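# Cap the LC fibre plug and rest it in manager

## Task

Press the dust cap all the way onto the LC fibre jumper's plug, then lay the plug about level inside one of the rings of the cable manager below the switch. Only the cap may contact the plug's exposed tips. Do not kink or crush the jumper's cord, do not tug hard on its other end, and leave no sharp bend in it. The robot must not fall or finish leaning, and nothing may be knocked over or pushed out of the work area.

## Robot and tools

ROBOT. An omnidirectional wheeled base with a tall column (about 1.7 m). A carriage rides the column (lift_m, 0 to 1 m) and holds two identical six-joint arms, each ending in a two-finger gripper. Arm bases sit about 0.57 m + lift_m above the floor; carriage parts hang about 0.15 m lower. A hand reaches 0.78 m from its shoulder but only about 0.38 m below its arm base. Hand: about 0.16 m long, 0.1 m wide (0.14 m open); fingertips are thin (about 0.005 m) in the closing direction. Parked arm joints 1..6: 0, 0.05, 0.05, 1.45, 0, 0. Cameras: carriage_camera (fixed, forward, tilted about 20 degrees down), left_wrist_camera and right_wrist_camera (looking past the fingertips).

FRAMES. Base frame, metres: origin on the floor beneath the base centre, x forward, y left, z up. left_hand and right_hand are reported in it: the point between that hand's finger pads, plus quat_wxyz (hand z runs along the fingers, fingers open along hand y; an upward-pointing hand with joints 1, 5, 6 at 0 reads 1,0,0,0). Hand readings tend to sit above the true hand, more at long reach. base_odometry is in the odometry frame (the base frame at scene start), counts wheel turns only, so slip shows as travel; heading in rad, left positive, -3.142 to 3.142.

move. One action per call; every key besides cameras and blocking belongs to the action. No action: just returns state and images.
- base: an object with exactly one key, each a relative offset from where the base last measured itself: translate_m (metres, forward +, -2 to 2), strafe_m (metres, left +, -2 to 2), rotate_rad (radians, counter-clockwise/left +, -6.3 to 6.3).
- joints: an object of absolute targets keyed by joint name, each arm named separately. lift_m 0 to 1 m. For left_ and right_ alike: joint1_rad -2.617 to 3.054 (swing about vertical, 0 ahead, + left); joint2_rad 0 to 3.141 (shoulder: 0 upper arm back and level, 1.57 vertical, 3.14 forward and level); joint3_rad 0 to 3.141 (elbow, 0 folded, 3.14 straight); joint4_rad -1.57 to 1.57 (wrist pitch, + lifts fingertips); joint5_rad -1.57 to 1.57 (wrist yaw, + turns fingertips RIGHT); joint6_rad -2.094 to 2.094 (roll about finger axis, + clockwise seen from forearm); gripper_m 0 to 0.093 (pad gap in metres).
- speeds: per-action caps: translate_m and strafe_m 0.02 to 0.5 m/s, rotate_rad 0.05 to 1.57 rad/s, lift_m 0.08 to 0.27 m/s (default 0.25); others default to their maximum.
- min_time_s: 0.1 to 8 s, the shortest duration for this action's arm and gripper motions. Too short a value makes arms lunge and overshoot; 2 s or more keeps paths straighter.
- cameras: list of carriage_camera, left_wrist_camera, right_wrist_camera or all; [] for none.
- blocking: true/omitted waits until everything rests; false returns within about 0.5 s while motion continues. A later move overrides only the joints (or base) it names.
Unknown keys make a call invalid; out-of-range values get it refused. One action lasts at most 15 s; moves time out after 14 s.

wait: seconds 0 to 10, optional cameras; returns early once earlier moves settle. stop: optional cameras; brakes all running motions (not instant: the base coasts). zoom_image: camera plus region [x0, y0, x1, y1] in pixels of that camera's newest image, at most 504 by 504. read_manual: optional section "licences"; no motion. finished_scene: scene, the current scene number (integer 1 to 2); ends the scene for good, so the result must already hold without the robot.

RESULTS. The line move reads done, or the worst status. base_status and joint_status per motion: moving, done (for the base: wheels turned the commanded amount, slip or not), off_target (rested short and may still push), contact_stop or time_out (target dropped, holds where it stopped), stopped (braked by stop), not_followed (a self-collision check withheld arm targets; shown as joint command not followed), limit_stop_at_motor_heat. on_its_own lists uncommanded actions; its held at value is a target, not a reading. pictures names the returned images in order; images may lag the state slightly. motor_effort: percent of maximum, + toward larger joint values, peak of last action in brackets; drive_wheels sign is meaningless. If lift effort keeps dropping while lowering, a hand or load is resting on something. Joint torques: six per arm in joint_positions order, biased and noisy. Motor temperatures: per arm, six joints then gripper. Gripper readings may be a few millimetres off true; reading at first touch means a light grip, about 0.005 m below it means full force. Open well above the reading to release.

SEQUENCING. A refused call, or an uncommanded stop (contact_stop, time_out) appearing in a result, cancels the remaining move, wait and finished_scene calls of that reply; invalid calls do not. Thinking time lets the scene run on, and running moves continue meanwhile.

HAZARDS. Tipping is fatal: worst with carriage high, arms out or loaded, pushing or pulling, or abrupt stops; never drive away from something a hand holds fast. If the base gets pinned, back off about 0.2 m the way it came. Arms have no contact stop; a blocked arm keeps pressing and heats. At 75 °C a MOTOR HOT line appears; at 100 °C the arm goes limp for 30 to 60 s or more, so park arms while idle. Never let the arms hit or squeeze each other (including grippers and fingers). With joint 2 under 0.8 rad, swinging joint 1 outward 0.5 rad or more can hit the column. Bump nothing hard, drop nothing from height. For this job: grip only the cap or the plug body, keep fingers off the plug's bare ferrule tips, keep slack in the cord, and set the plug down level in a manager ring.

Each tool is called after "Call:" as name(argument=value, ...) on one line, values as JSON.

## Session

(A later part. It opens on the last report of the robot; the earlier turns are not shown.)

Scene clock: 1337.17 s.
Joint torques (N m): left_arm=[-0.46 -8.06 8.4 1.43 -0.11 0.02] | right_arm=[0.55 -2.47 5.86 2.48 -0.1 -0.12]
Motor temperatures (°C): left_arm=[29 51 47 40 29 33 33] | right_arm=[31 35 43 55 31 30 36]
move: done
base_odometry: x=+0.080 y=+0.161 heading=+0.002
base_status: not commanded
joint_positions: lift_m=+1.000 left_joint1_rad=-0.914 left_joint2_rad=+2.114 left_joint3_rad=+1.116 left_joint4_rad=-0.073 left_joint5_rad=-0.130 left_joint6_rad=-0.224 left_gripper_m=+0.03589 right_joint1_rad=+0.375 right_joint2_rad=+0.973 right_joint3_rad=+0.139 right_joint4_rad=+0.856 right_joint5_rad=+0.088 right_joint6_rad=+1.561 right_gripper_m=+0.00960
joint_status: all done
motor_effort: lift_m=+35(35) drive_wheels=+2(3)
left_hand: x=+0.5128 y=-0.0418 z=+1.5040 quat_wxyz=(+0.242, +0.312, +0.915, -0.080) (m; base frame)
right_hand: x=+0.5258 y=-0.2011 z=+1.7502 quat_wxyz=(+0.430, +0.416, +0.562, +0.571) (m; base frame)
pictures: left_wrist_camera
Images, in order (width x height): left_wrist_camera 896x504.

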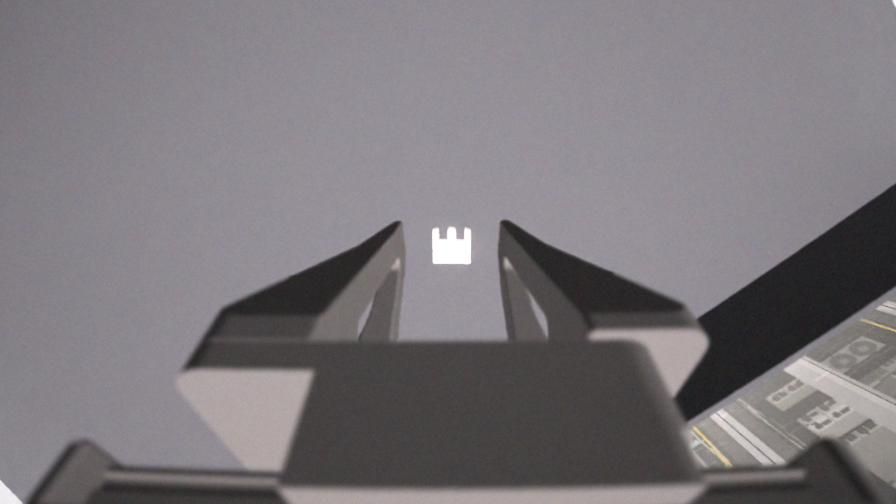

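Call:
move(joints={"left_gripper_m": 0.009}, min_time_s=1.5)

Call:
move(joints={"left_joint1_rad": -0.914, "left_joint2_rad": 2.047, "left_joint3_rad": 1.145, "left_joint4_rad": -0.12, "left_joint5_rad": -0.13, "left_joint6_rad": -0.224}, min_time_s=1.0, cameras=["left_wrist_camera"])

Scene clock: 1357.37 s.
Joint torques (N m): left_arm=[-0.46 -8.06 8.4 1.43 -0.11 0.02] | right_arm=[0.54 -2.47 5.85 2.48 -0.09 -0.11]
Motor temperatures (°C): left_arm=[29 51 48 40 29 33 33] | right_arm=[31 35 43 55 31 30 36]
move: done
base_odometry: x=+0.080 y=+0.161 heading=+0.002
base_status: not commanded
joint_positions: lift_m=+1.000 left_joint1_rad=-0.914 left_joint2_rad=+2.114 left_joint3_rad=+1.116 left_joint4_rad=-0.072 left_joint5_rad=-0.130 left_joint6_rad=-0.224 left_gripper_m=+0.01255 right_joint1_rad=+0.375 right_joint2_rad=+0.973 right_joint3_rad=+0.139 right_joint4_rad=+0.856 right_joint5_rad=+0.088 right_joint6_rad=+1.561 right_gripper_m=+0.00960
joint_status: all done
motor_effort: lift_m=+34(35) drive_wheels=+1(5)
left_hand: x=+0.5128 y=-0.0419 z=+1.5040 quat_wxyz=(+0.242, +0.311, +0.915, -0.080) (m; base frame)
right_hand: x=+0.5258 y=-0.2011 z=+1.7502 quat_wxyz=(+0.430, +0.416, +0.562, +0.571) (m; base frame)
pictures: none

Scene clock: 1358.67 s.
Joint torques (N m): left_arm=[0.08 -12.85 8.91 1.17 -0.01 0.02] | right_arm=[0.55 -2.47 5.86 2.48 -0.09 -0.11]
Motor temperatures (°C): left_arm=[29 51 48 40 29 33 33] | right_arm=[31 35 43 55 31 30 36]
move: done
base_odometry: x=+0.080 y=+0.161 heading=+0.002
base_status: not commanded
joint_positions: lift_m=+1.000 left_joint1_rad=-0.914 left_joint2_rad=+2.088 left_joint3_rad=+1.116 left_joint4_rad=-0.111 left_joint5_rad=-0.130 left_joint6_rad=-0.224 left_gripper_m=+0.01255 right_joint1_rad=+0.375 right_joint2_rad=+0.973 right_joint3_rad=+0.139 right_joint4_rad=+0.856 right_joint5_rad=+0.088 right_joint6_rad=+1.561 right_gripper_m=+0.00960
joint_status: all done
motor_effort: lift_m=+35(35) drive_wheels=-2(5)
left_hand: x=+0.5102 y=-0.0384 z=+1.5105 quat_wxyz=(+0.237, +0.312, +0.917, -0.076) (m; base frame)
right_hand: x=+0.5258 y=-0.2011 z=+1.7502 quat_wxyz=(+0.430, +0.416, +0.562, +0.571) (m; base frame)
pictures: left_wrist_camera
Images, in order (width x height): left_wrist_camera 896x504.

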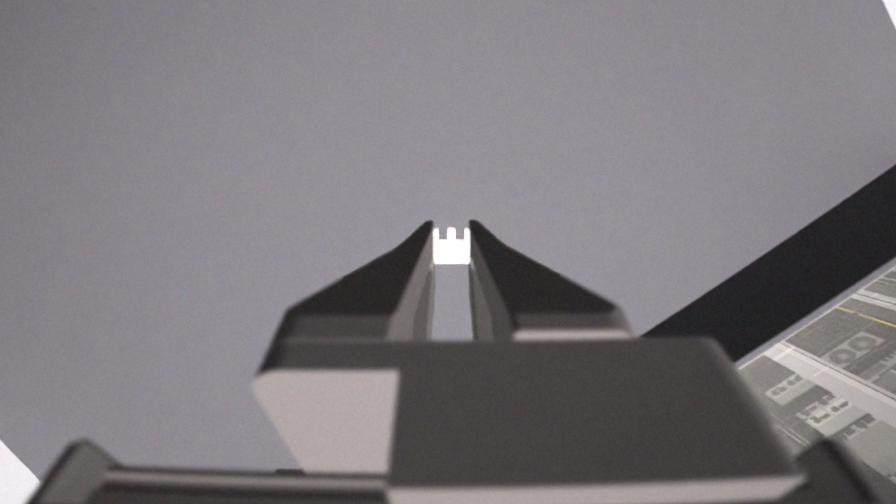

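Call:
move(joints={"left_joint1_rad": -0.789, "left_joint2_rad": 2.215, "left_joint3_rad": 1.346, "left_joint4_rad": -0.184, "left_joint5_rad": -0.059, "left_joint6_rad": -0.112}, min_time_s=2.0, cameras=["left_wrist_camera"])

Scene clock: 1374.23 s.
Joint torques (N m): left_arm=[0.65 -9.18 9.66 1.22 0.13 0.11] | right_arm=[0.54 -2.45 5.87 2.48 -0.09 -0.11]
Motor temperatures (°C): left_arm=[29 54 49 39 29 33 34] | right_arm=[31 35 43 55 31 30 36]
move: done
base_odometry: x=+0.080 y=+0.161 heading=+0.002
base_status: not commanded
joint_positions: lift_m=+1.000 left_joint1_rad=-0.796 left_joint2_rad=+2.197 left_joint3_rad=+1.312 left_joint4_rad=-0.175 left_joint5_rad=-0.072 left_joint6_rad=-0.124 left_gripper_m=+0.01255 right_joint1_rad=+0.375 right_joint2_rad=+0.973 right_joint3_rad=+0.139 right_joint4_rad=+0.856 right_joint5_rad=+0.088 right_joint6_rad=+1.561 right_gripper_m=+0.00960
joint_status: all done
motor_effort: lift_m=+35(35) drive_wheels=+0(5)
left_hand: x=+0.5721 y=-0.0398 z=+1.5138 quat_wxyz=(+0.242, +0.310, +0.916, -0.081) (m; base frame)
right_hand: x=+0.5258 y=-0.2011 z=+1.7502 quat_wxyz=(+0.430, +0.416, +0.562, +0.571) (m; base frame)
pictures: left_wrist_camera
Images, in order (width x height): left_wrist_camera 896x504.

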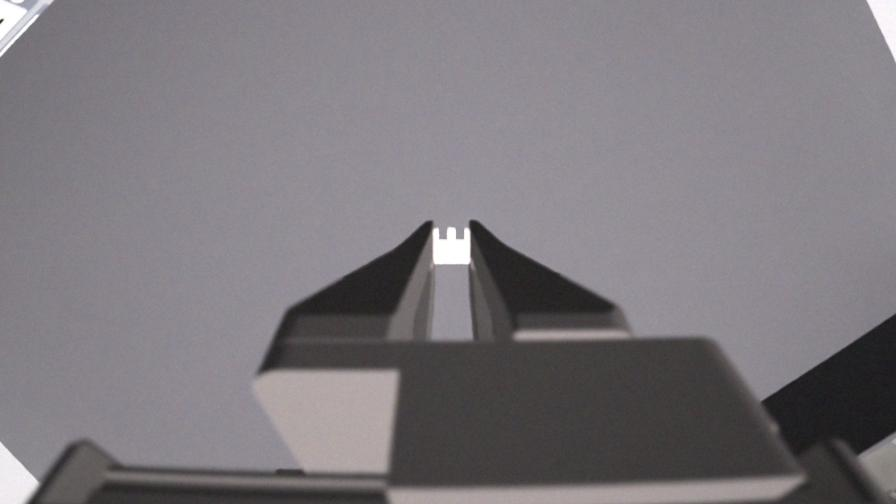

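Call:
move(joints={"left_joint1_rad": -0.789, "left_joint2_rad": 2.238, "left_joint3_rad": 1.335, "left_joint4_rad": -0.118, "left_joint5_rad": -0.059, "left_joint6_rad": -0.112}, min_time_s=1.2, cameras=["left_wrist_camera"])

Scene clock: 1380.03 s.
Joint torques (N m): left_arm=[0.62 -9.26 8.68 1.51 0.13 0.12] | right_arm=[0.57 -2.48 5.86 2.48 -0.09 -0.11]
Motor temperatures (°C): left_arm=[29 55 49 39 29 33 34] | right_arm=[31 35 43 55 31 30 36]
move: done
base_odometry: x=+0.080 y=+0.161 heading=+0.002
base_status: not commanded
joint_positions: lift_m=+1.000 left_joint1_rad=-0.796 left_joint2_rad=+2.220 left_joint3_rad=+1.312 left_joint4_rad=-0.133 left_joint5_rad=-0.072 left_joint6_rad=-0.123 left_gripper_m=+0.01255 right_joint1_rad=+0.375 right_joint2_rad=+0.973 right_joint3_rad=+0.139 right_joint4_rad=+0.856 right_joint5_rad=+0.088 right_joint6_rad=+1.561 right_gripper_m=+0.00960
joint_status: all done
motor_effort: lift_m=+35(35) drive_wheels=+0(4)
left_hand: x=+0.5758 y=-0.0436 z=+1.5079 quat_wxyz=(+0.250, +0.310, +0.914, -0.085) (m; base frame)
right_hand: x=+0.5258 y=-0.2011 z=+1.7502 quat_wxyz=(+0.430, +0.416, +0.562, +0.571) (m; base frame)
pictures: left_wrist_camera
Images, in order (width x height): left_wrist_camera 896x504.

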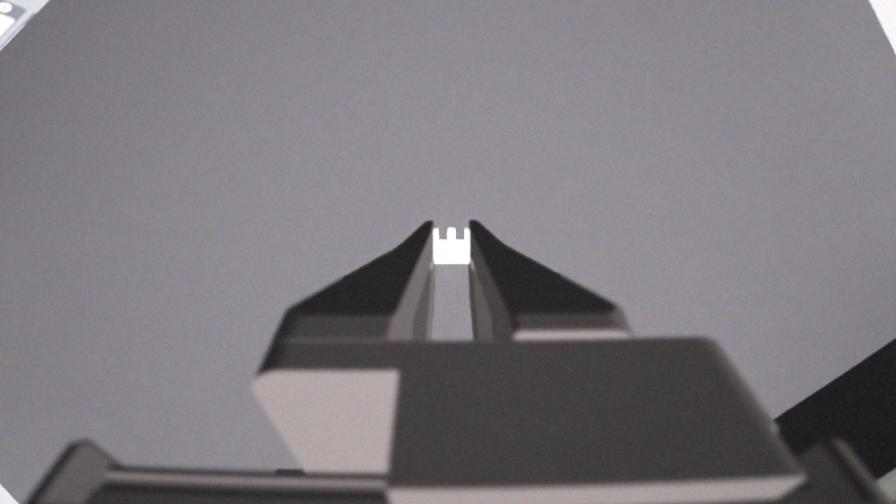

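Call:
move(joints={"left_joint1_rad": -0.789, "left_joint2_rad": 2.248, "left_joint3_rad": 1.335, "left_joint4_rad": -0.105, "left_joint5_rad": -0.059, "left_joint6_rad": -0.112}, min_time_s=1.0, cameras=["left_wrist_camera"])

Scene clock: 1385.53 s.
Joint torques (N m): left_arm=[0.65 -9.16 8.65 1.52 0.13 0.12] | right_arm=[0.57 -2.5 5.85 2.48 -0.09 -0.11]
Motor temperatures (°C): left_arm=[29 55 49 39 29 33 34] | right_arm=[31 35 43 55 31 30 36]
move: done
base_odometry: x=+0.080 y=+0.161 heading=+0.002
base_status: not commanded
joint_positions: lift_m=+1.000 left_joint1_rad=-0.796 left_joint2_rad=+2.228 left_joint3_rad=+1.312 left_joint4_rad=-0.120 left_joint5_rad=-0.072 left_joint6_rad=-0.123 left_gripper_m=+0.01255 right_joint1_rad=+0.375 right_joint2_rad=+0.973 right_joint3_rad=+0.139 right_joint4_rad=+0.856 right_joint5_rad=+0.088 right_joint6_rad=+1.561 right_gripper_m=+0.00960
joint_status: all done
motor_effort: lift_m=+35(35) drive_wheels=-1(4)
left_hand: x=+0.5769 y=-0.0448 z=+1.5057 quat_wxyz=(+0.252, +0.309, +0.913, -0.086) (m; base frame)
right_hand: x=+0.5258 y=-0.2011 z=+1.7502 quat_wxyz=(+0.430, +0.416, +0.562, +0.571) (m; base frame)
pictures: left_wrist_camera
Images, in order (width x height): left_wrist_camera 896x504.

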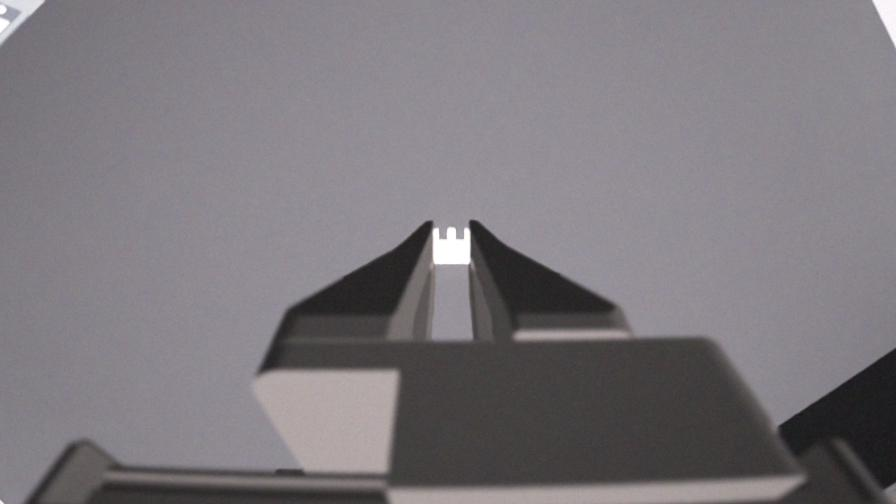

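Call:
move(joints={"left_joint1_rad": -0.789, "left_joint2_rad": 2.254, "left_joint3_rad": 1.335, "left_joint4_rad": -0.1, "left_joint5_rad": -0.059, "left_joint6_rad": -0.112}, min_time_s=1.0)

Call:
move(joints={"left_gripper_m": 0.036}, min_time_s=1.5, cameras=["left_wrist_camera"])

Scene clock: 1391.60 s.
Joint torques (N m): left_arm=[0.65 -8.87 8.65 1.5 0.13 0.12] | right_arm=[0.55 -2.47 5.86 2.48 -0.09 -0.11]
Motor temperatures (°C): left_arm=[29 54 49 39 29 33 34] | right_arm=[31 35 43 55 31 30 36]
move: done
base_odometry: x=+0.080 y=+0.161 heading=+0.002
base_status: not commanded
joint_positions: lift_m=+1.000 left_joint1_rad=-0.796 left_joint2_rad=+2.231 left_joint3_rad=+1.312 left_joint4_rad=-0.113 left_joint5_rad=-0.072 left_joint6_rad=-0.123 left_gripper_m=+0.01255 right_joint1_rad=+0.375 right_joint2_rad=+0.973 right_joint3_rad=+0.139 right_joint4_rad=+0.856 right_joint5_rad=+0.088 right_joint6_rad=+1.561 right_gripper_m=+0.00960
joint_status: all done
motor_effort: lift_m=+34(35) drive_wheels=+1(5)
left_hand: x=+0.5776 y=-0.0455 z=+1.5051 quat_wxyz=(+0.254, +0.309, +0.912, -0.087) (m; base frame)
right_hand: x=+0.5258 y=-0.2011 z=+1.7502 quat_wxyz=(+0.430, +0.416, +0.562, +0.571) (m; base frame)
pictures: none

Scene clock: 1393.40 s.
Joint torques (N m): left_arm=[0.64 -8.98 8.62 1.48 0.12 0.11] | right_arm=[0.55 -2.45 5.86 2.48 -0.09 -0.11]
Motor temperatures (°C): left_arm=[29 54 49 39 29 33 34] | right_arm=[31 35 43 55 31 30 36]
move: done
base_odometry: x=+0.080 y=+0.161 heading=+0.002
base_status: not commanded
joint_positions: lift_m=+1.000 left_joint1_rad=-0.796 left_joint2_rad=+2.232 left_joint3_rad=+1.312 left_joint4_rad=-0.111 left_joint5_rad=-0.071 left_joint6_rad=-0.123 left_gripper_m=+0.03589 right_joint1_rad=+0.375 right_joint2_rad=+0.973 right_joint3_rad=+0.139 right_joint4_rad=+0.856 right_joint5_rad=+0.088 right_joint6_rad=+1.561 right_gripper_m=+0.00960
joint_status: all done
motor_effort: lift_m=+35(35) drive_wheels=+0(4)
left_hand: x=+0.5776 y=-0.0458 z=+1.5050 quat_wxyz=(+0.254, +0.309, +0.912, -0.088) (m; base frame)
right_hand: x=+0.5258 y=-0.2011 z=+1.7502 quat_wxyz=(+0.430, +0.416, +0.562, +0.571) (m; base frame)
pictures: left_wrist_camera
Images, in order (width x height): left_wrist_camera 896x504.

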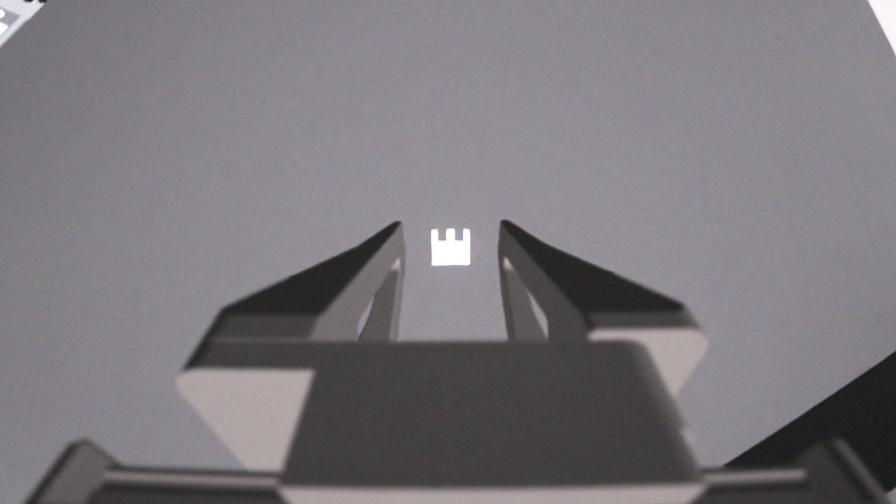

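Call:
move(joints={"left_joint1_rad": -0.832, "left_joint2_rad": 2.128, "left_joint3_rad": 0.857, "left_joint4_rad": 0.771, "left_joint5_rad": -0.159, "left_joint6_rad": -0.074}, min_time_s=1.8, cameras=["left_wrist_camera"])

Scene clock: 1413.40 s.
Joint torques (N m): left_arm=[-0.61 -12.7 4.26 2.17 -0.1 0.11] | right_arm=[0.57 -2.47 5.85 2.48 -0.09 -0.11]
Motor temperatures (°C): left_arm=[29 54 50 39 29 33 34] | right_arm=[31 35 43 55 31 30 36]
move: done
base_odometry: x=+0.080 y=+0.161 heading=+0.002
base_status: not commanded
joint_positions: lift_m=+1.000 left_joint1_rad=-0.824 left_joint2_rad=+2.170 left_joint3_rad=+0.871 left_joint4_rad=+0.754 left_joint5_rad=-0.145 left_joint6_rad=-0.086 left_gripper_m=+0.03589 right_joint1_rad=+0.375 right_joint2_rad=+0.973 right_joint3_rad=+0.139 right_joint4_rad=+0.856 right_joint5_rad=+0.088 right_joint6_rad=+1.561 right_gripper_m=+0.00960
joint_status: all done
motor_effort: lift_m=+35(35) drive_wheels=+2(5)
left_hand: x=+0.5754 y=-0.0449 z=+1.5378 quat_wxyz=(+0.467, +0.280, +0.823, -0.158) (m; base frame)
right_hand: x=+0.5258 y=-0.2011 z=+1.7502 quat_wxyz=(+0.430, +0.416, +0.562, +0.571) (m; base frame)
pictures: left_wrist_camera
Images, in order (width x height): left_wrist_camera 896x504.

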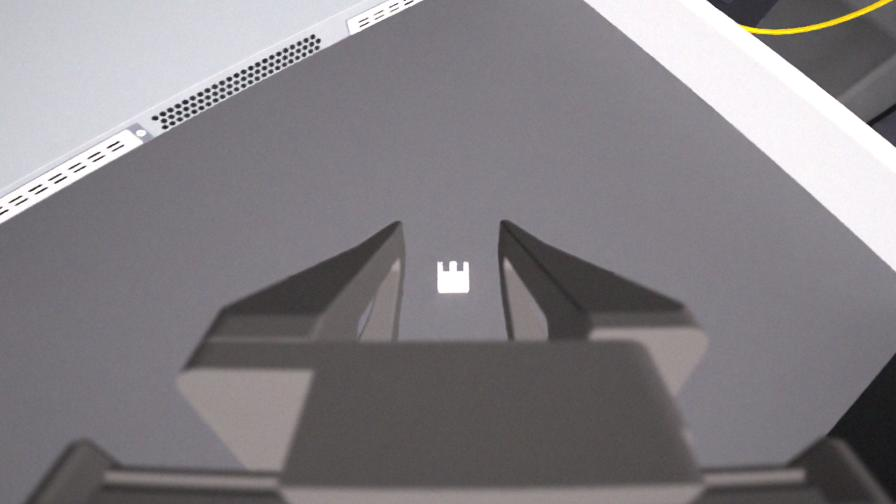

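Call:
move(joints={"left_joint1_rad": -0.834, "left_joint2_rad": 2.29, "left_joint3_rad": 0.9, "left_joint4_rad": 0.875, "left_joint5_rad": -0.161, "left_joint6_rad": -0.074}, min_time_s=1.5, cameras=["left_wrist_camera"])

Scene clock: 1427.40 s.
Joint torques (N m): left_arm=[-0.79 -8.2 7.46 2.18 -0.12 0.12] | right_arm=[0.55 -2.48 5.86 2.48 -0.09 -0.11]
Motor temperatures (°C): left_arm=[29 56 49 42 29 33 33] | right_arm=[31 35 43 55 31 30 36]
move: done
base_odometry: x=+0.080 y=+0.161 heading=+0.002
base_status: not commanded
joint_positions: lift_m=+1.000 left_joint1_rad=-0.824 left_joint2_rad=+2.274 left_joint3_rad=+0.871 left_joint4_rad=+0.858 left_joint5_rad=-0.148 left_joint6_rad=-0.085 left_gripper_m=+0.03589 right_joint1_rad=+0.375 right_joint2_rad=+0.973 right_joint3_rad=+0.139 right_joint4_rad=+0.856 right_joint5_rad=+0.088 right_joint6_rad=+1.561 right_gripper_m=+0.00960
joint_status: all done
motor_effort: lift_m=+35(35) drive_wheels=+0(4)
left_hand: x=+0.5746 y=-0.0434 z=+1.5097 quat_wxyz=(+0.468, +0.280, +0.823, -0.157) (m; base frame)
right_hand: x=+0.5258 y=-0.2011 z=+1.7502 quat_wxyz=(+0.430, +0.416, +0.562, +0.571) (m; base frame)
pictures: left_wrist_camera
Images, in order (width x height): left_wrist_camera 896x504.

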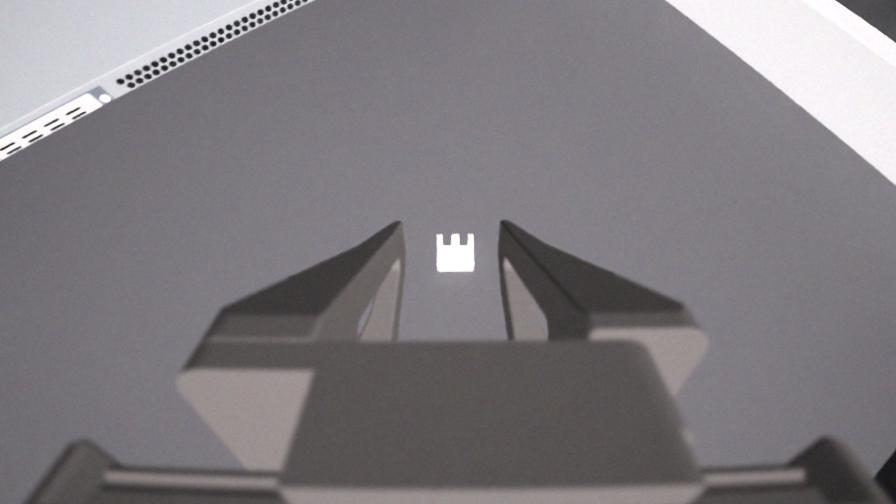

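Call:
move(joints={"left_joint1_rad": -0.838, "left_joint2_rad": 2.326, "left_joint3_rad": 0.92, "left_joint4_rad": 0.89, "left_joint5_rad": -0.161, "left_joint6_rad": -0.074}, min_time_s=1.2, cameras=["left_wrist_camera"])

Scene clock: 1440.70 s.
Joint torques (N m): left_arm=[-0.66 -8.14 7.01 2.11 -0.1 0.11] | right_arm=[0.55 -2.47 5.86 2.48 -0.1 -0.11]
Motor temperatures (°C): left_arm=[29 56 50 42 29 33 33] | right_arm=[31 35 43 55 31 30 36]
move: done
base_odometry: x=+0.080 y=+0.161 heading=+0.002
base_status: not commanded
joint_positions: lift_m=+1.000 left_joint1_rad=-0.830 left_joint2_rad=+2.307 left_joint3_rad=+0.896 left_joint4_rad=+0.882 left_joint5_rad=-0.150 left_joint6_rad=-0.084 left_gripper_m=+0.03589 right_joint1_rad=+0.375 right_joint2_rad=+0.973 right_joint3_rad=+0.139 right_joint4_rad=+0.856 right_joint5_rad=+0.088 right_joint6_rad=+1.561 right_gripper_m=+0.00960
joint_status: all done
motor_effort: lift_m=+35(35) drive_wheels=-4(5)
left_hand: x=+0.5772 y=-0.0501 z=+1.5064 quat_wxyz=(+0.474, +0.280, +0.819, -0.161) (m; base frame)
right_hand: x=+0.5258 y=-0.2011 z=+1.7502 quat_wxyz=(+0.430, +0.416, +0.562, +0.571) (m; base frame)
pictures: left_wrist_camera
Images, in order (width x height): left_wrist_camera 896x504.

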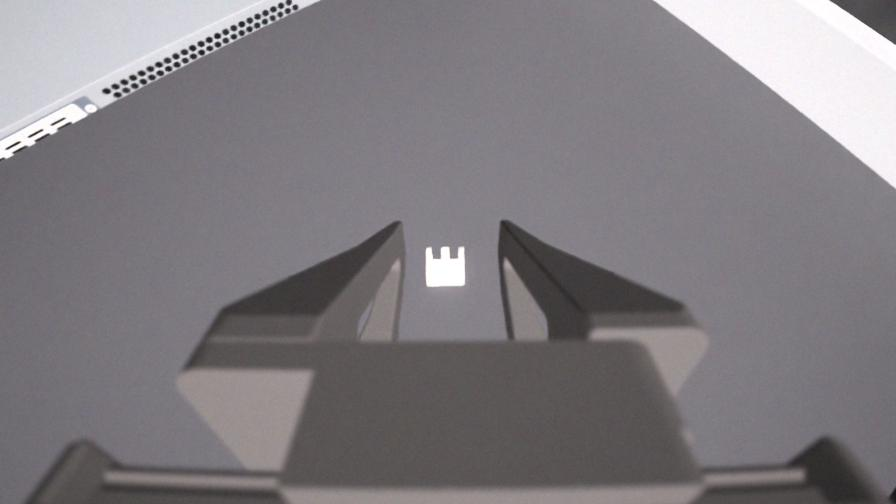

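Call:
move(joints={"left_joint1_rad": -0.818, "left_joint2_rad": 2.337, "left_joint3_rad": 0.868, "left_joint4_rad": 0.921, "left_joint5_rad": -0.161, "left_joint6_rad": -0.074}, min_time_s=1.2, cameras=["left_wrist_camera"])

Scene clock: 1453.27 s.
Joint torques (N m): left_arm=[0.72 -7.94 3.41 2.04 -0.09 0.11] | right_arm=[0.55 -2.47 5.85 2.48 -0.09 -0.11]
Motor temperatures (°C): left_arm=[29 54 49 42 29 33 33] | right_arm=[31 35 43 55 31 30 36]
move: done
base_odometry: x=+0.080 y=+0.161 heading=+0.002
base_status: not commanded
joint_positions: lift_m=+1.000 left_joint1_rad=-0.826 left_joint2_rad=+2.316 left_joint3_rad=+0.883 left_joint4_rad=+0.919 left_joint5_rad=-0.150 left_joint6_rad=-0.084 left_gripper_m=+0.03589 right_joint1_rad=+0.375 right_joint2_rad=+0.973 right_joint3_rad=+0.139 right_joint4_rad=+0.856 right_joint5_rad=+0.088 right_joint6_rad=+1.561 right_gripper_m=+0.00960
joint_status: all done
motor_effort: lift_m=+35(35) drive_wheels=+0(5)
left_hand: x=+0.5777 y=-0.0478 z=+1.5063 quat_wxyz=(+0.480, +0.277, +0.816, -0.163) (m; base frame)
right_hand: x=+0.5258 y=-0.2011 z=+1.7502 quat_wxyz=(+0.430, +0.416, +0.562, +0.571) (m; base frame)
pictures: left_wrist_camera
Images, in order (width x height): left_wrist_camera 896x504.

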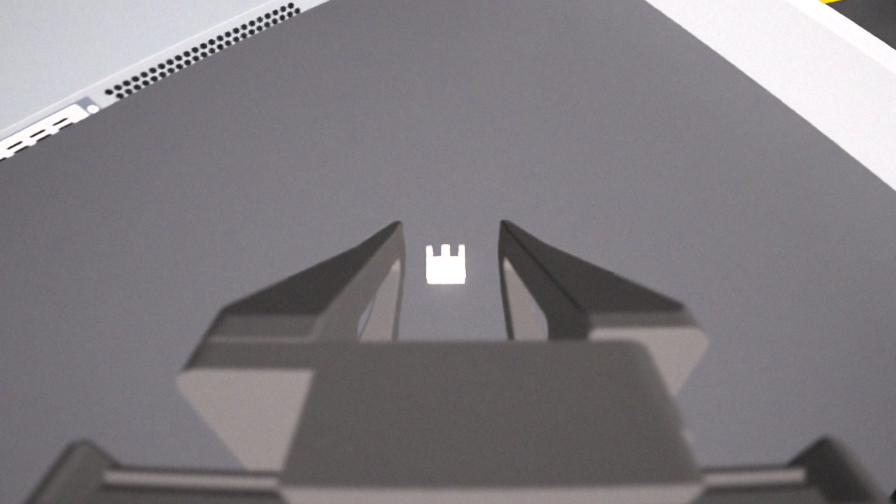

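Call:
move(joints={"left_joint1_rad": -0.812, "left_joint2_rad": 2.278, "left_joint3_rad": 0.852, "left_joint4_rad": 0.93, "left_joint5_rad": -0.161, "left_joint6_rad": -0.074}, min_time_s=1.2, cameras=["left_wrist_camera"])

Scene clock: 1475.20 s.
Joint torques (N m): left_arm=[0.84 -12.66 3.18 1.94 -0.1 0.11] | right_arm=[0.55 -2.48 5.86 2.48 -0.1 -0.11]
Motor temperatures (°C): left_arm=[29 53 47 43 29 33 33] | right_arm=[31 35 43 55 31 30 36]
move: done
base_odometry: x=+0.080 y=+0.161 heading=+0.002
base_status: not commanded
joint_positions: lift_m=+1.000 left_joint1_rad=-0.822 left_joint2_rad=+2.316 left_joint3_rad=+0.869 left_joint4_rad=+0.939 left_joint5_rad=-0.150 left_joint6_rad=-0.084 left_gripper_m=+0.03589 right_joint1_rad=+0.375 right_joint2_rad=+0.973 right_joint3_rad=+0.139 right_joint4_rad=+0.856 right_joint5_rad=+0.088 right_joint6_rad=+1.561 right_gripper_m=+0.00960
joint_status: all done
motor_effort: lift_m=+34(35) drive_wheels=-1(5)
left_hand: x=+0.5772 y=-0.0444 z=+1.5060 quat_wxyz=(+0.482, +0.275, +0.816, -0.163) (m; base frame)
right_hand: x=+0.5258 y=-0.2011 z=+1.7502 quat_wxyz=(+0.430, +0.416, +0.562, +0.571) (m; base frame)
pictures: left_wrist_camera
Images, in order (width x height): left_wrist_camera 896x504.

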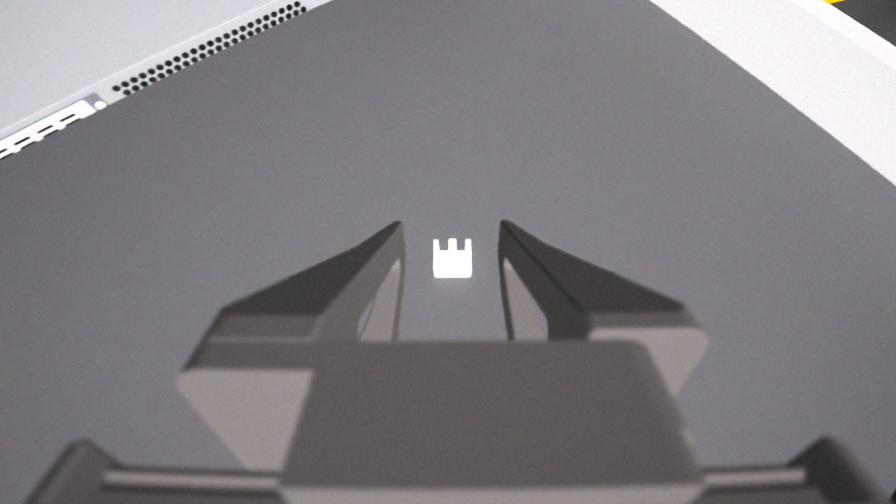

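Call:
move(joints={"left_gripper_m": 0.009}, min_time_s=2.0, cameras=["left_wrist_camera"])

Call:
zoom_image(camera="left_wrist_camera", region=[400, 200, 504, 300])

Scene clock: 1482.97 s.
Joint torques (N m): left_arm=[0.54 -12.7 3.21 1.94 -0.05 0.1] | right_arm=[0.57 -2.44 5.86 2.47 -0.09 -0.11]
Motor temperatures (°C): left_arm=[29 55 47 44 29 33 33] | right_arm=[31 34 43 55 31 30 36]
move: done
base_odometry: x=+0.080 y=+0.161 heading=+0.002
base_status: not commanded
joint_positions: lift_m=+1.000 left_joint1_rad=-0.818 left_joint2_rad=+2.316 left_joint3_rad=+0.869 left_joint4_rad=+0.939 left_joint5_rad=-0.154 left_joint6_rad=-0.084 left_gripper_m=+0.01269 right_joint1_rad=+0.375 right_joint2_rad=+0.973 right_joint3_rad=+0.139 right_joint4_rad=+0.856 right_joint5_rad=+0.088 right_joint6_rad=+1.561 right_gripper_m=+0.00960
joint_status: all done
motor_effort: lift_m=+35(35) drive_wheels=+3(5)
left_hand: x=+0.5790 y=-0.0424 z=+1.5061 quat_wxyz=(+0.483, +0.272, +0.816, -0.160) (m; base frame)
right_hand: x=+0.5258 y=-0.2011 z=+1.7502 quat_wxyz=(+0.430, +0.416, +0.562, +0.571) (m; base frame)
pictures: left_wrist_camera
Images, in order (width x height): left_wrist_camera 896x504.

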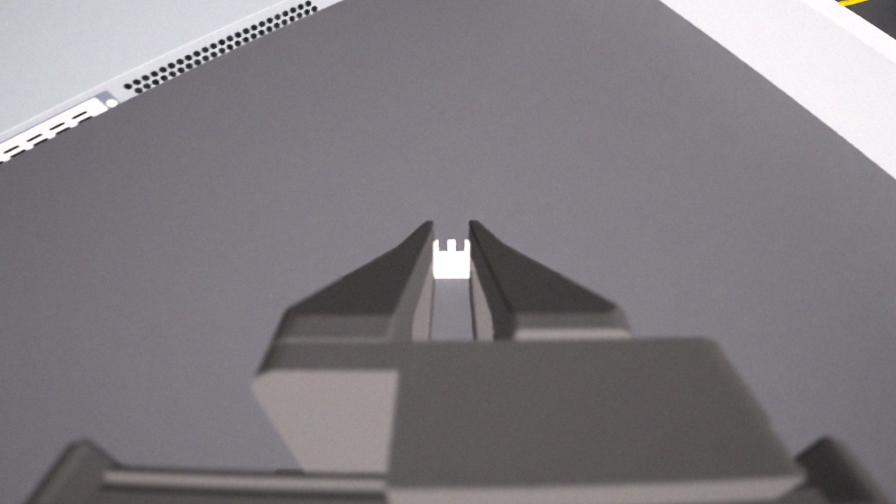

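Scaled by 4.846 from the camera's 896x504 image, which has a finer 1280x720 frame.

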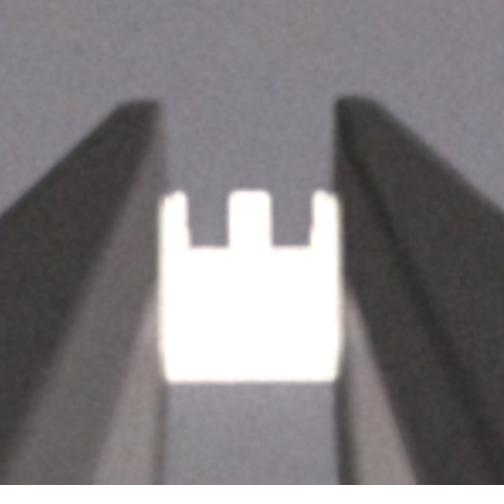

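Call:
move(joints={"left_joint1_rad": -0.818, "left_joint2_rad": 2.15, "left_joint3_rad": 0.885, "left_joint4_rad": 0.775, "left_joint5_rad": -0.154, "left_joint6_rad": -0.084}, min_time_s=1.5, cameras=["left_wrist_camera", "right_wrist_camera"])

Call:
zoom_image(camera="right_wrist_camera", region=[390, 190, 510, 350])

Call:
zoom_image(camera="left_wrist_camera", region=[400, 200, 504, 300])

Scene clock: 1510.10 s.
Joint torques (N m): left_arm=[0.06 -12.71 6.75 1.92 0.01 0.01] | right_arm=[0.55 -2.48 5.85 2.48 -0.09 -0.11]
Motor temperatures (°C): left_arm=[29 60 45 45 29 33 34] | right_arm=[31 34 43 55 31 30 36]
move: done
base_odometry: x=+0.080 y=+0.161 heading=+0.002
base_status: not commanded
joint_positions: lift_m=+1.000 left_joint1_rad=-0.818 left_joint2_rad=+2.192 left_joint3_rad=+0.869 left_joint4_rad=+0.783 left_joint5_rad=-0.154 left_joint6_rad=-0.084 left_gripper_m=+0.01269 right_joint1_rad=+0.375 right_joint2_rad=+0.973 right_joint3_rad=+0.139 right_joint4_rad=+0.856 right_joint5_rad=+0.088 right_joint6_rad=+1.561 right_gripper_m=+0.00960
joint_status: all done
motor_effort: lift_m=+34(35) drive_wheels=-2(5)
left_hand: x=+0.5784 y=-0.0417 z=+1.5328 quat_wxyz=(+0.471, +0.276, +0.823, -0.154) (m; base frame)
right_hand: x=+0.5258 y=-0.2011 z=+1.7502 quat_wxyz=(+0.430, +0.416, +0.562, +0.571) (m; base frame)
pictures: left_wrist_camera, right_wrist_camera
Images, in order (width x height): left_wrist_camera 896x504, right_wrist_camera 896x504.

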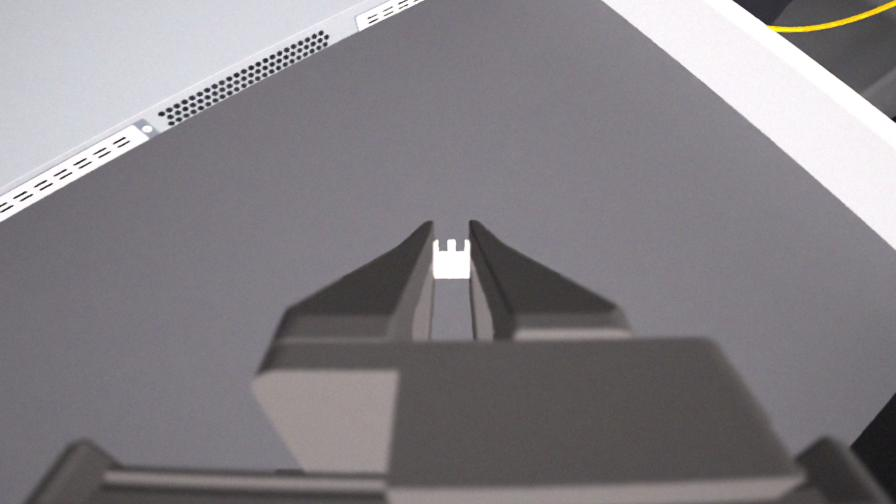

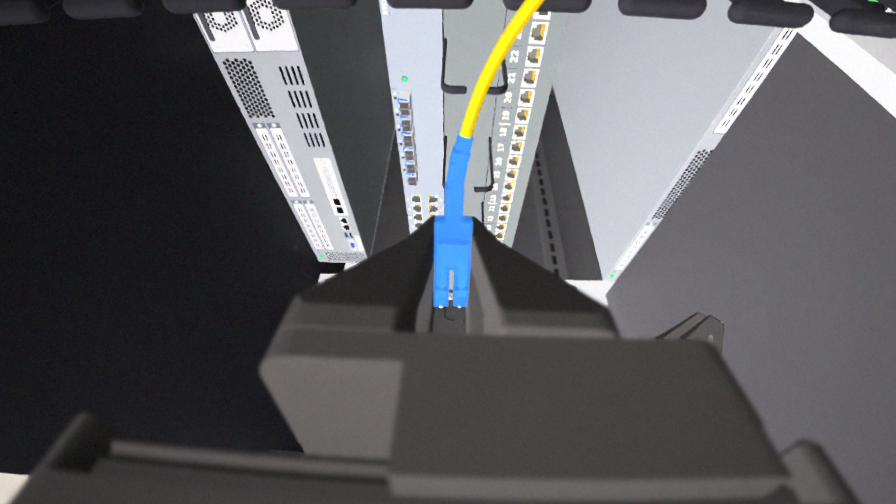

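Scaled by 3.150 from the camera's 896x504 image, which has a finer 1280x720 frame.

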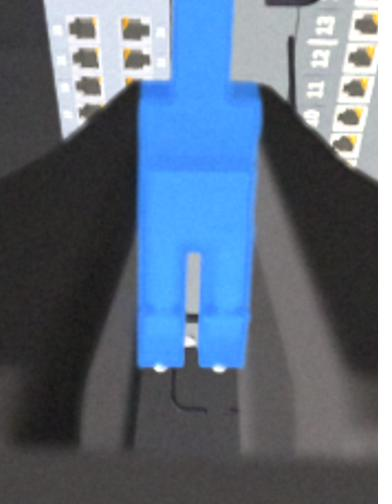

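Scaled by 4.846 from the camera's 896x504 image, which has a finer 1280x720 frame.

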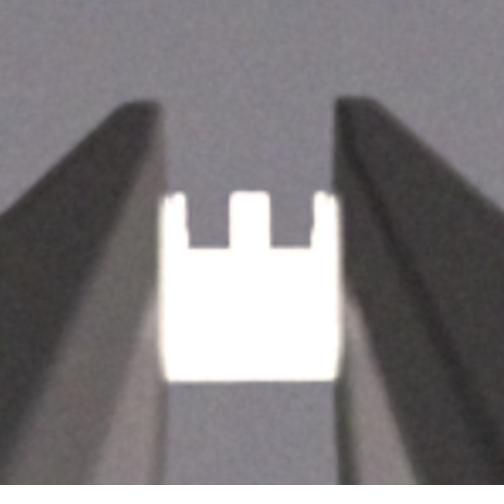

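Call:
move(joints={"left_joint1_rad": -1.13, "left_joint2_rad": 1.81, "left_joint3_rad": 0.818, "left_joint4_rad": 1.048, "left_joint5_rad": -0.355, "left_joint6_rad": 1.605}, min_time_s=3.0, cameras=["all"])

Scene clock: 1566.00 s.
Joint torques (N m): left_arm=[-0.57 -11.06 5.56 2.31 -0.07 0.04] | right_arm=[0.55 -2.48 5.85 2.48 -0.1 -0.11]
Motor temperatures (°C): left_arm=[29 67 46 46 29 33 35] | right_arm=[31 34 43 55 31 30 37]
move: done
base_odometry: x=+0.080 y=+0.161 heading=+0.002
base_status: not commanded
joint_positions: lift_m=+1.000 left_joint1_rad=-1.122 left_joint2_rad=+1.847 left_joint3_rad=+0.834 left_joint4_rad=+1.031 left_joint5_rad=-0.341 left_joint6_rad=+1.593 left_gripper_m=+0.01269 right_joint1_rad=+0.375 right_joint2_rad=+0.973 right_joint3_rad=+0.139 right_joint4_rad=+0.856 right_joint5_rad=+0.088 right_joint6_rad=+1.561 right_gripper_m=+0.00960
joint_status: all done
motor_effort: lift_m=+35(35) drive_wheels=-2(5)
left_hand: x=+0.4892 y=-0.1277 z=+1.7498 quat_wxyz=(+0.656, +0.649, +0.265, +0.280) (m; base frame)
right_hand: x=+0.5258 y=-0.2011 z=+1.7502 quat_wxyz=(+0.430, +0.416, +0.562, +0.571) (m; base frame)
pictures: carriage_camera, left_wrist_camera, right_wrist_camera
Images, in order (width x height): carriage_camera 896x504, left_wrist_camera 896x504, right_wrist_camera 896x504.

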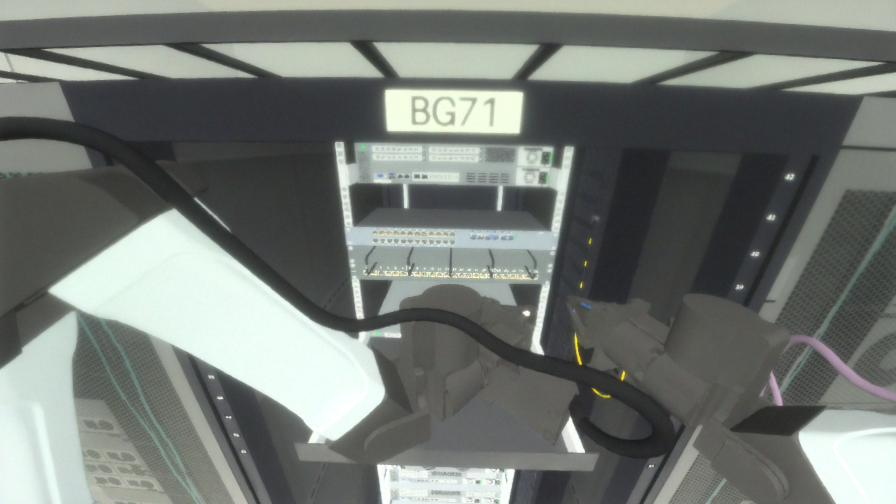

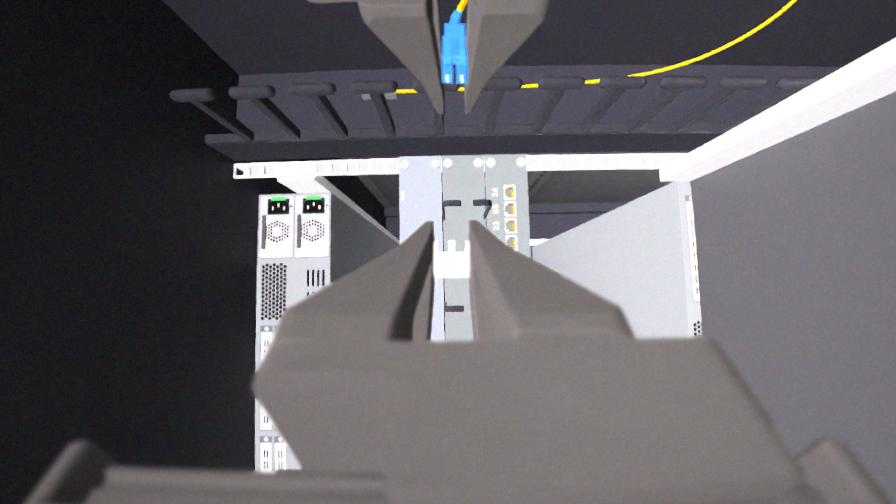

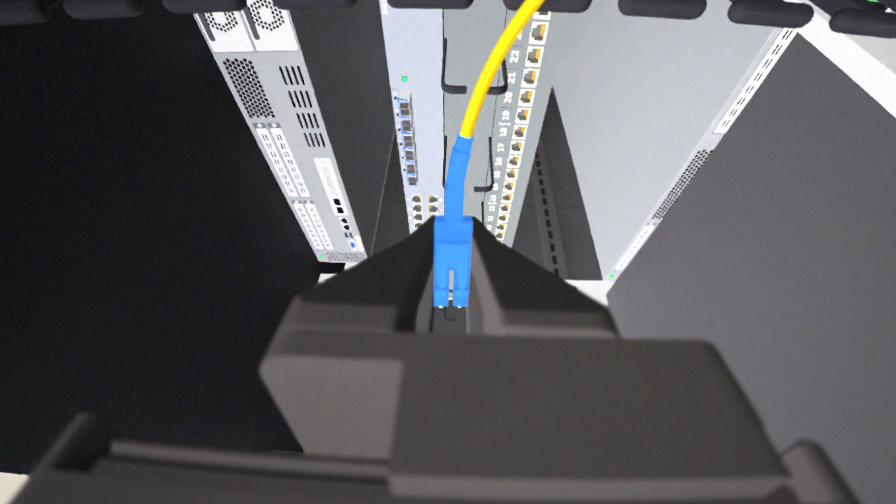

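Call:
zoom_image(camera="left_wrist_camera", region=[390, 0, 520, 130])

Call:
zoom_image(camera="left_wrist_camera", region=[400, 190, 504, 294])

Scaled by 3.877 from the camera's 896x504 image, which has a finer 1280x720 frame.

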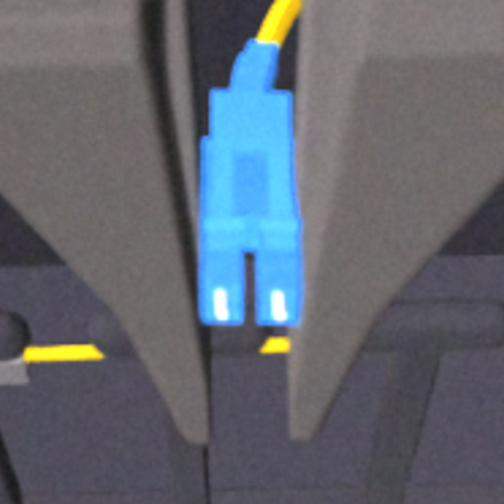

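Scaled by 4.846 from the camera's 896x504 image, which has a finer 1280x720 frame.

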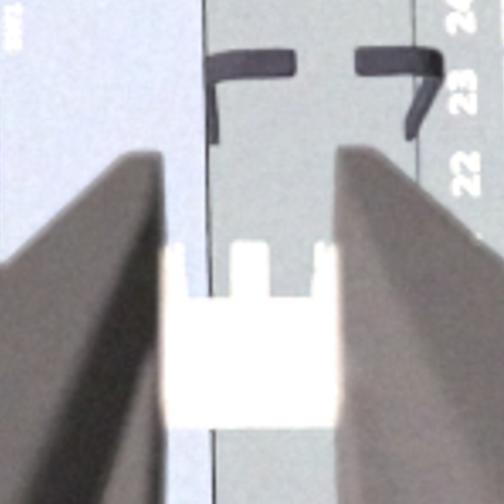

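Call:
zoom_image(camera="right_wrist_camera", region=[360, 0, 600, 240])

Call:
zoom_image(camera="left_wrist_camera", region=[180, 60, 560, 340])

Call:
zoom_image(camera="carriage_camera", region=[330, 210, 670, 410])

Scaled by 2.100 from the camera's 896x504 image, which has a finer 1280x720 frame.

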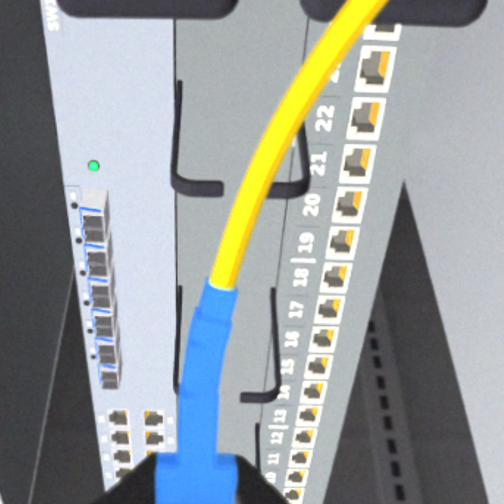

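Scaled by 1.326 from the camera's 896x504 image, which has a finer 1280x720 frame.

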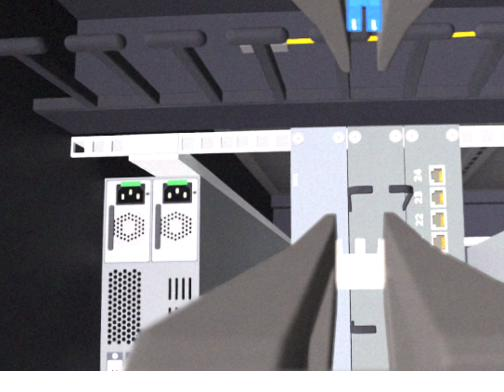

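Scaled by 1.482 from the camera's 896x504 image, which has a finer 1280x720 frame.

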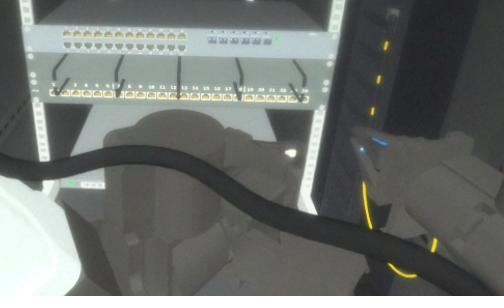

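Call:
move(joints={"left_joint1_rad": -0.81, "left_joint2_rad": 2.205, "left_joint3_rad": 0.891, "left_joint4_rad": 0.768, "left_joint5_rad": -0.142, "left_joint6_rad": -0.096}, min_time_s=3.0)

Call:
move(joints={"left_joint1_rad": -0.81, "left_joint2_rad": 2.3, "left_joint3_rad": 0.891, "left_joint4_rad": 0.91, "left_joint5_rad": -0.142, "left_joint6_rad": -0.096}, min_time_s=1.5, cameras=["left_wrist_camera"])

Scene clock: 1827.37 s.
Joint torques (N m): left_arm=[0.62 -8.03 7.76 1.93 0.13 -0.09] | right_arm=[0.55 -2.48 5.85 2.48 -0.09 -0.11]
Motor temperatures (°C): left_arm=[29 64 46 52 29 33 36] | right_arm=[31 34 43 55 31 30 37]
move: done
base_odometry: x=+0.080 y=+0.161 heading=+0.002
base_status: not commanded
joint_positions: lift_m=+1.000 left_joint1_rad=-0.817 left_joint2_rad=+2.190 left_joint3_rad=+0.863 left_joint4_rad=+0.775 left_joint5_rad=-0.156 left_joint6_rad=-0.083 left_gripper_m=+0.01268 right_joint1_rad=+0.375 right_joint2_rad=+0.973 right_joint3_rad=+0.139 right_joint4_rad=+0.856 right_joint5_rad=+0.088 right_joint6_rad=+1.561 right_gripper_m=+0.00960
joint_status: all done
motor_effort: lift_m=+35(35) drive_wheels=-1(4)
left_hand: x=+0.5769 y=-0.0392 z=+1.5303 quat_wxyz=(+0.467, +0.277, +0.826, -0.150) (m; base frame)
right_hand: x=+0.5258 y=-0.2011 z=+1.7502 quat_wxyz=(+0.430, +0.416, +0.562, +0.571) (m; base frame)
pictures: none

Scene clock: 1829.17 s.
Joint torques (N m): left_arm=[0.62 -8.18 7.31 2.19 0.13 -0.1] | right_arm=[0.54 -2.48 5.85 2.48 -0.09 -0.11]
Motor temperatures (°C): left_arm=[29 64 46 52 29 33 36] | right_arm=[31 34 43 55 31 30 37]
move: done
base_odometry: x=+0.080 y=+0.161 heading=+0.002
base_status: not commanded
joint_positions: lift_m=+1.000 left_joint1_rad=-0.817 left_joint2_rad=+2.284 left_joint3_rad=+0.863 left_joint4_rad=+0.894 left_joint5_rad=-0.155 left_joint6_rad=-0.085 left_gripper_m=+0.01268 right_joint1_rad=+0.375 right_joint2_rad=+0.973 right_joint3_rad=+0.139 right_joint4_rad=+0.856 right_joint5_rad=+0.088 right_joint6_rad=+1.561 right_gripper_m=+0.00960
joint_status: all done
motor_effort: lift_m=+34(35) drive_wheels=+1(5)
left_hand: x=+0.5776 y=-0.0400 z=+1.5099 quat_wxyz=(+0.476, +0.274, +0.821, -0.156) (m; base frame)
right_hand: x=+0.5258 y=-0.2011 z=+1.7502 quat_wxyz=(+0.430, +0.416, +0.562, +0.571) (m; base frame)
pictures: left_wrist_camera
Images, in order (width x height): left_wrist_camera 896x504.

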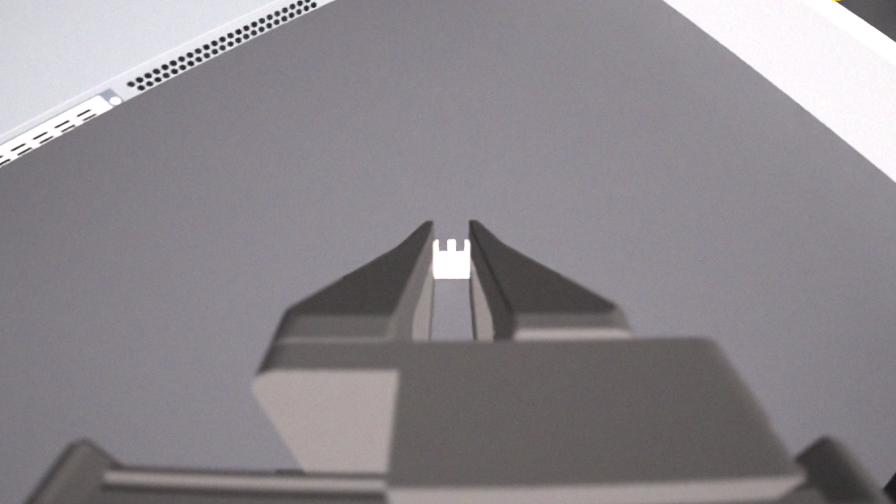

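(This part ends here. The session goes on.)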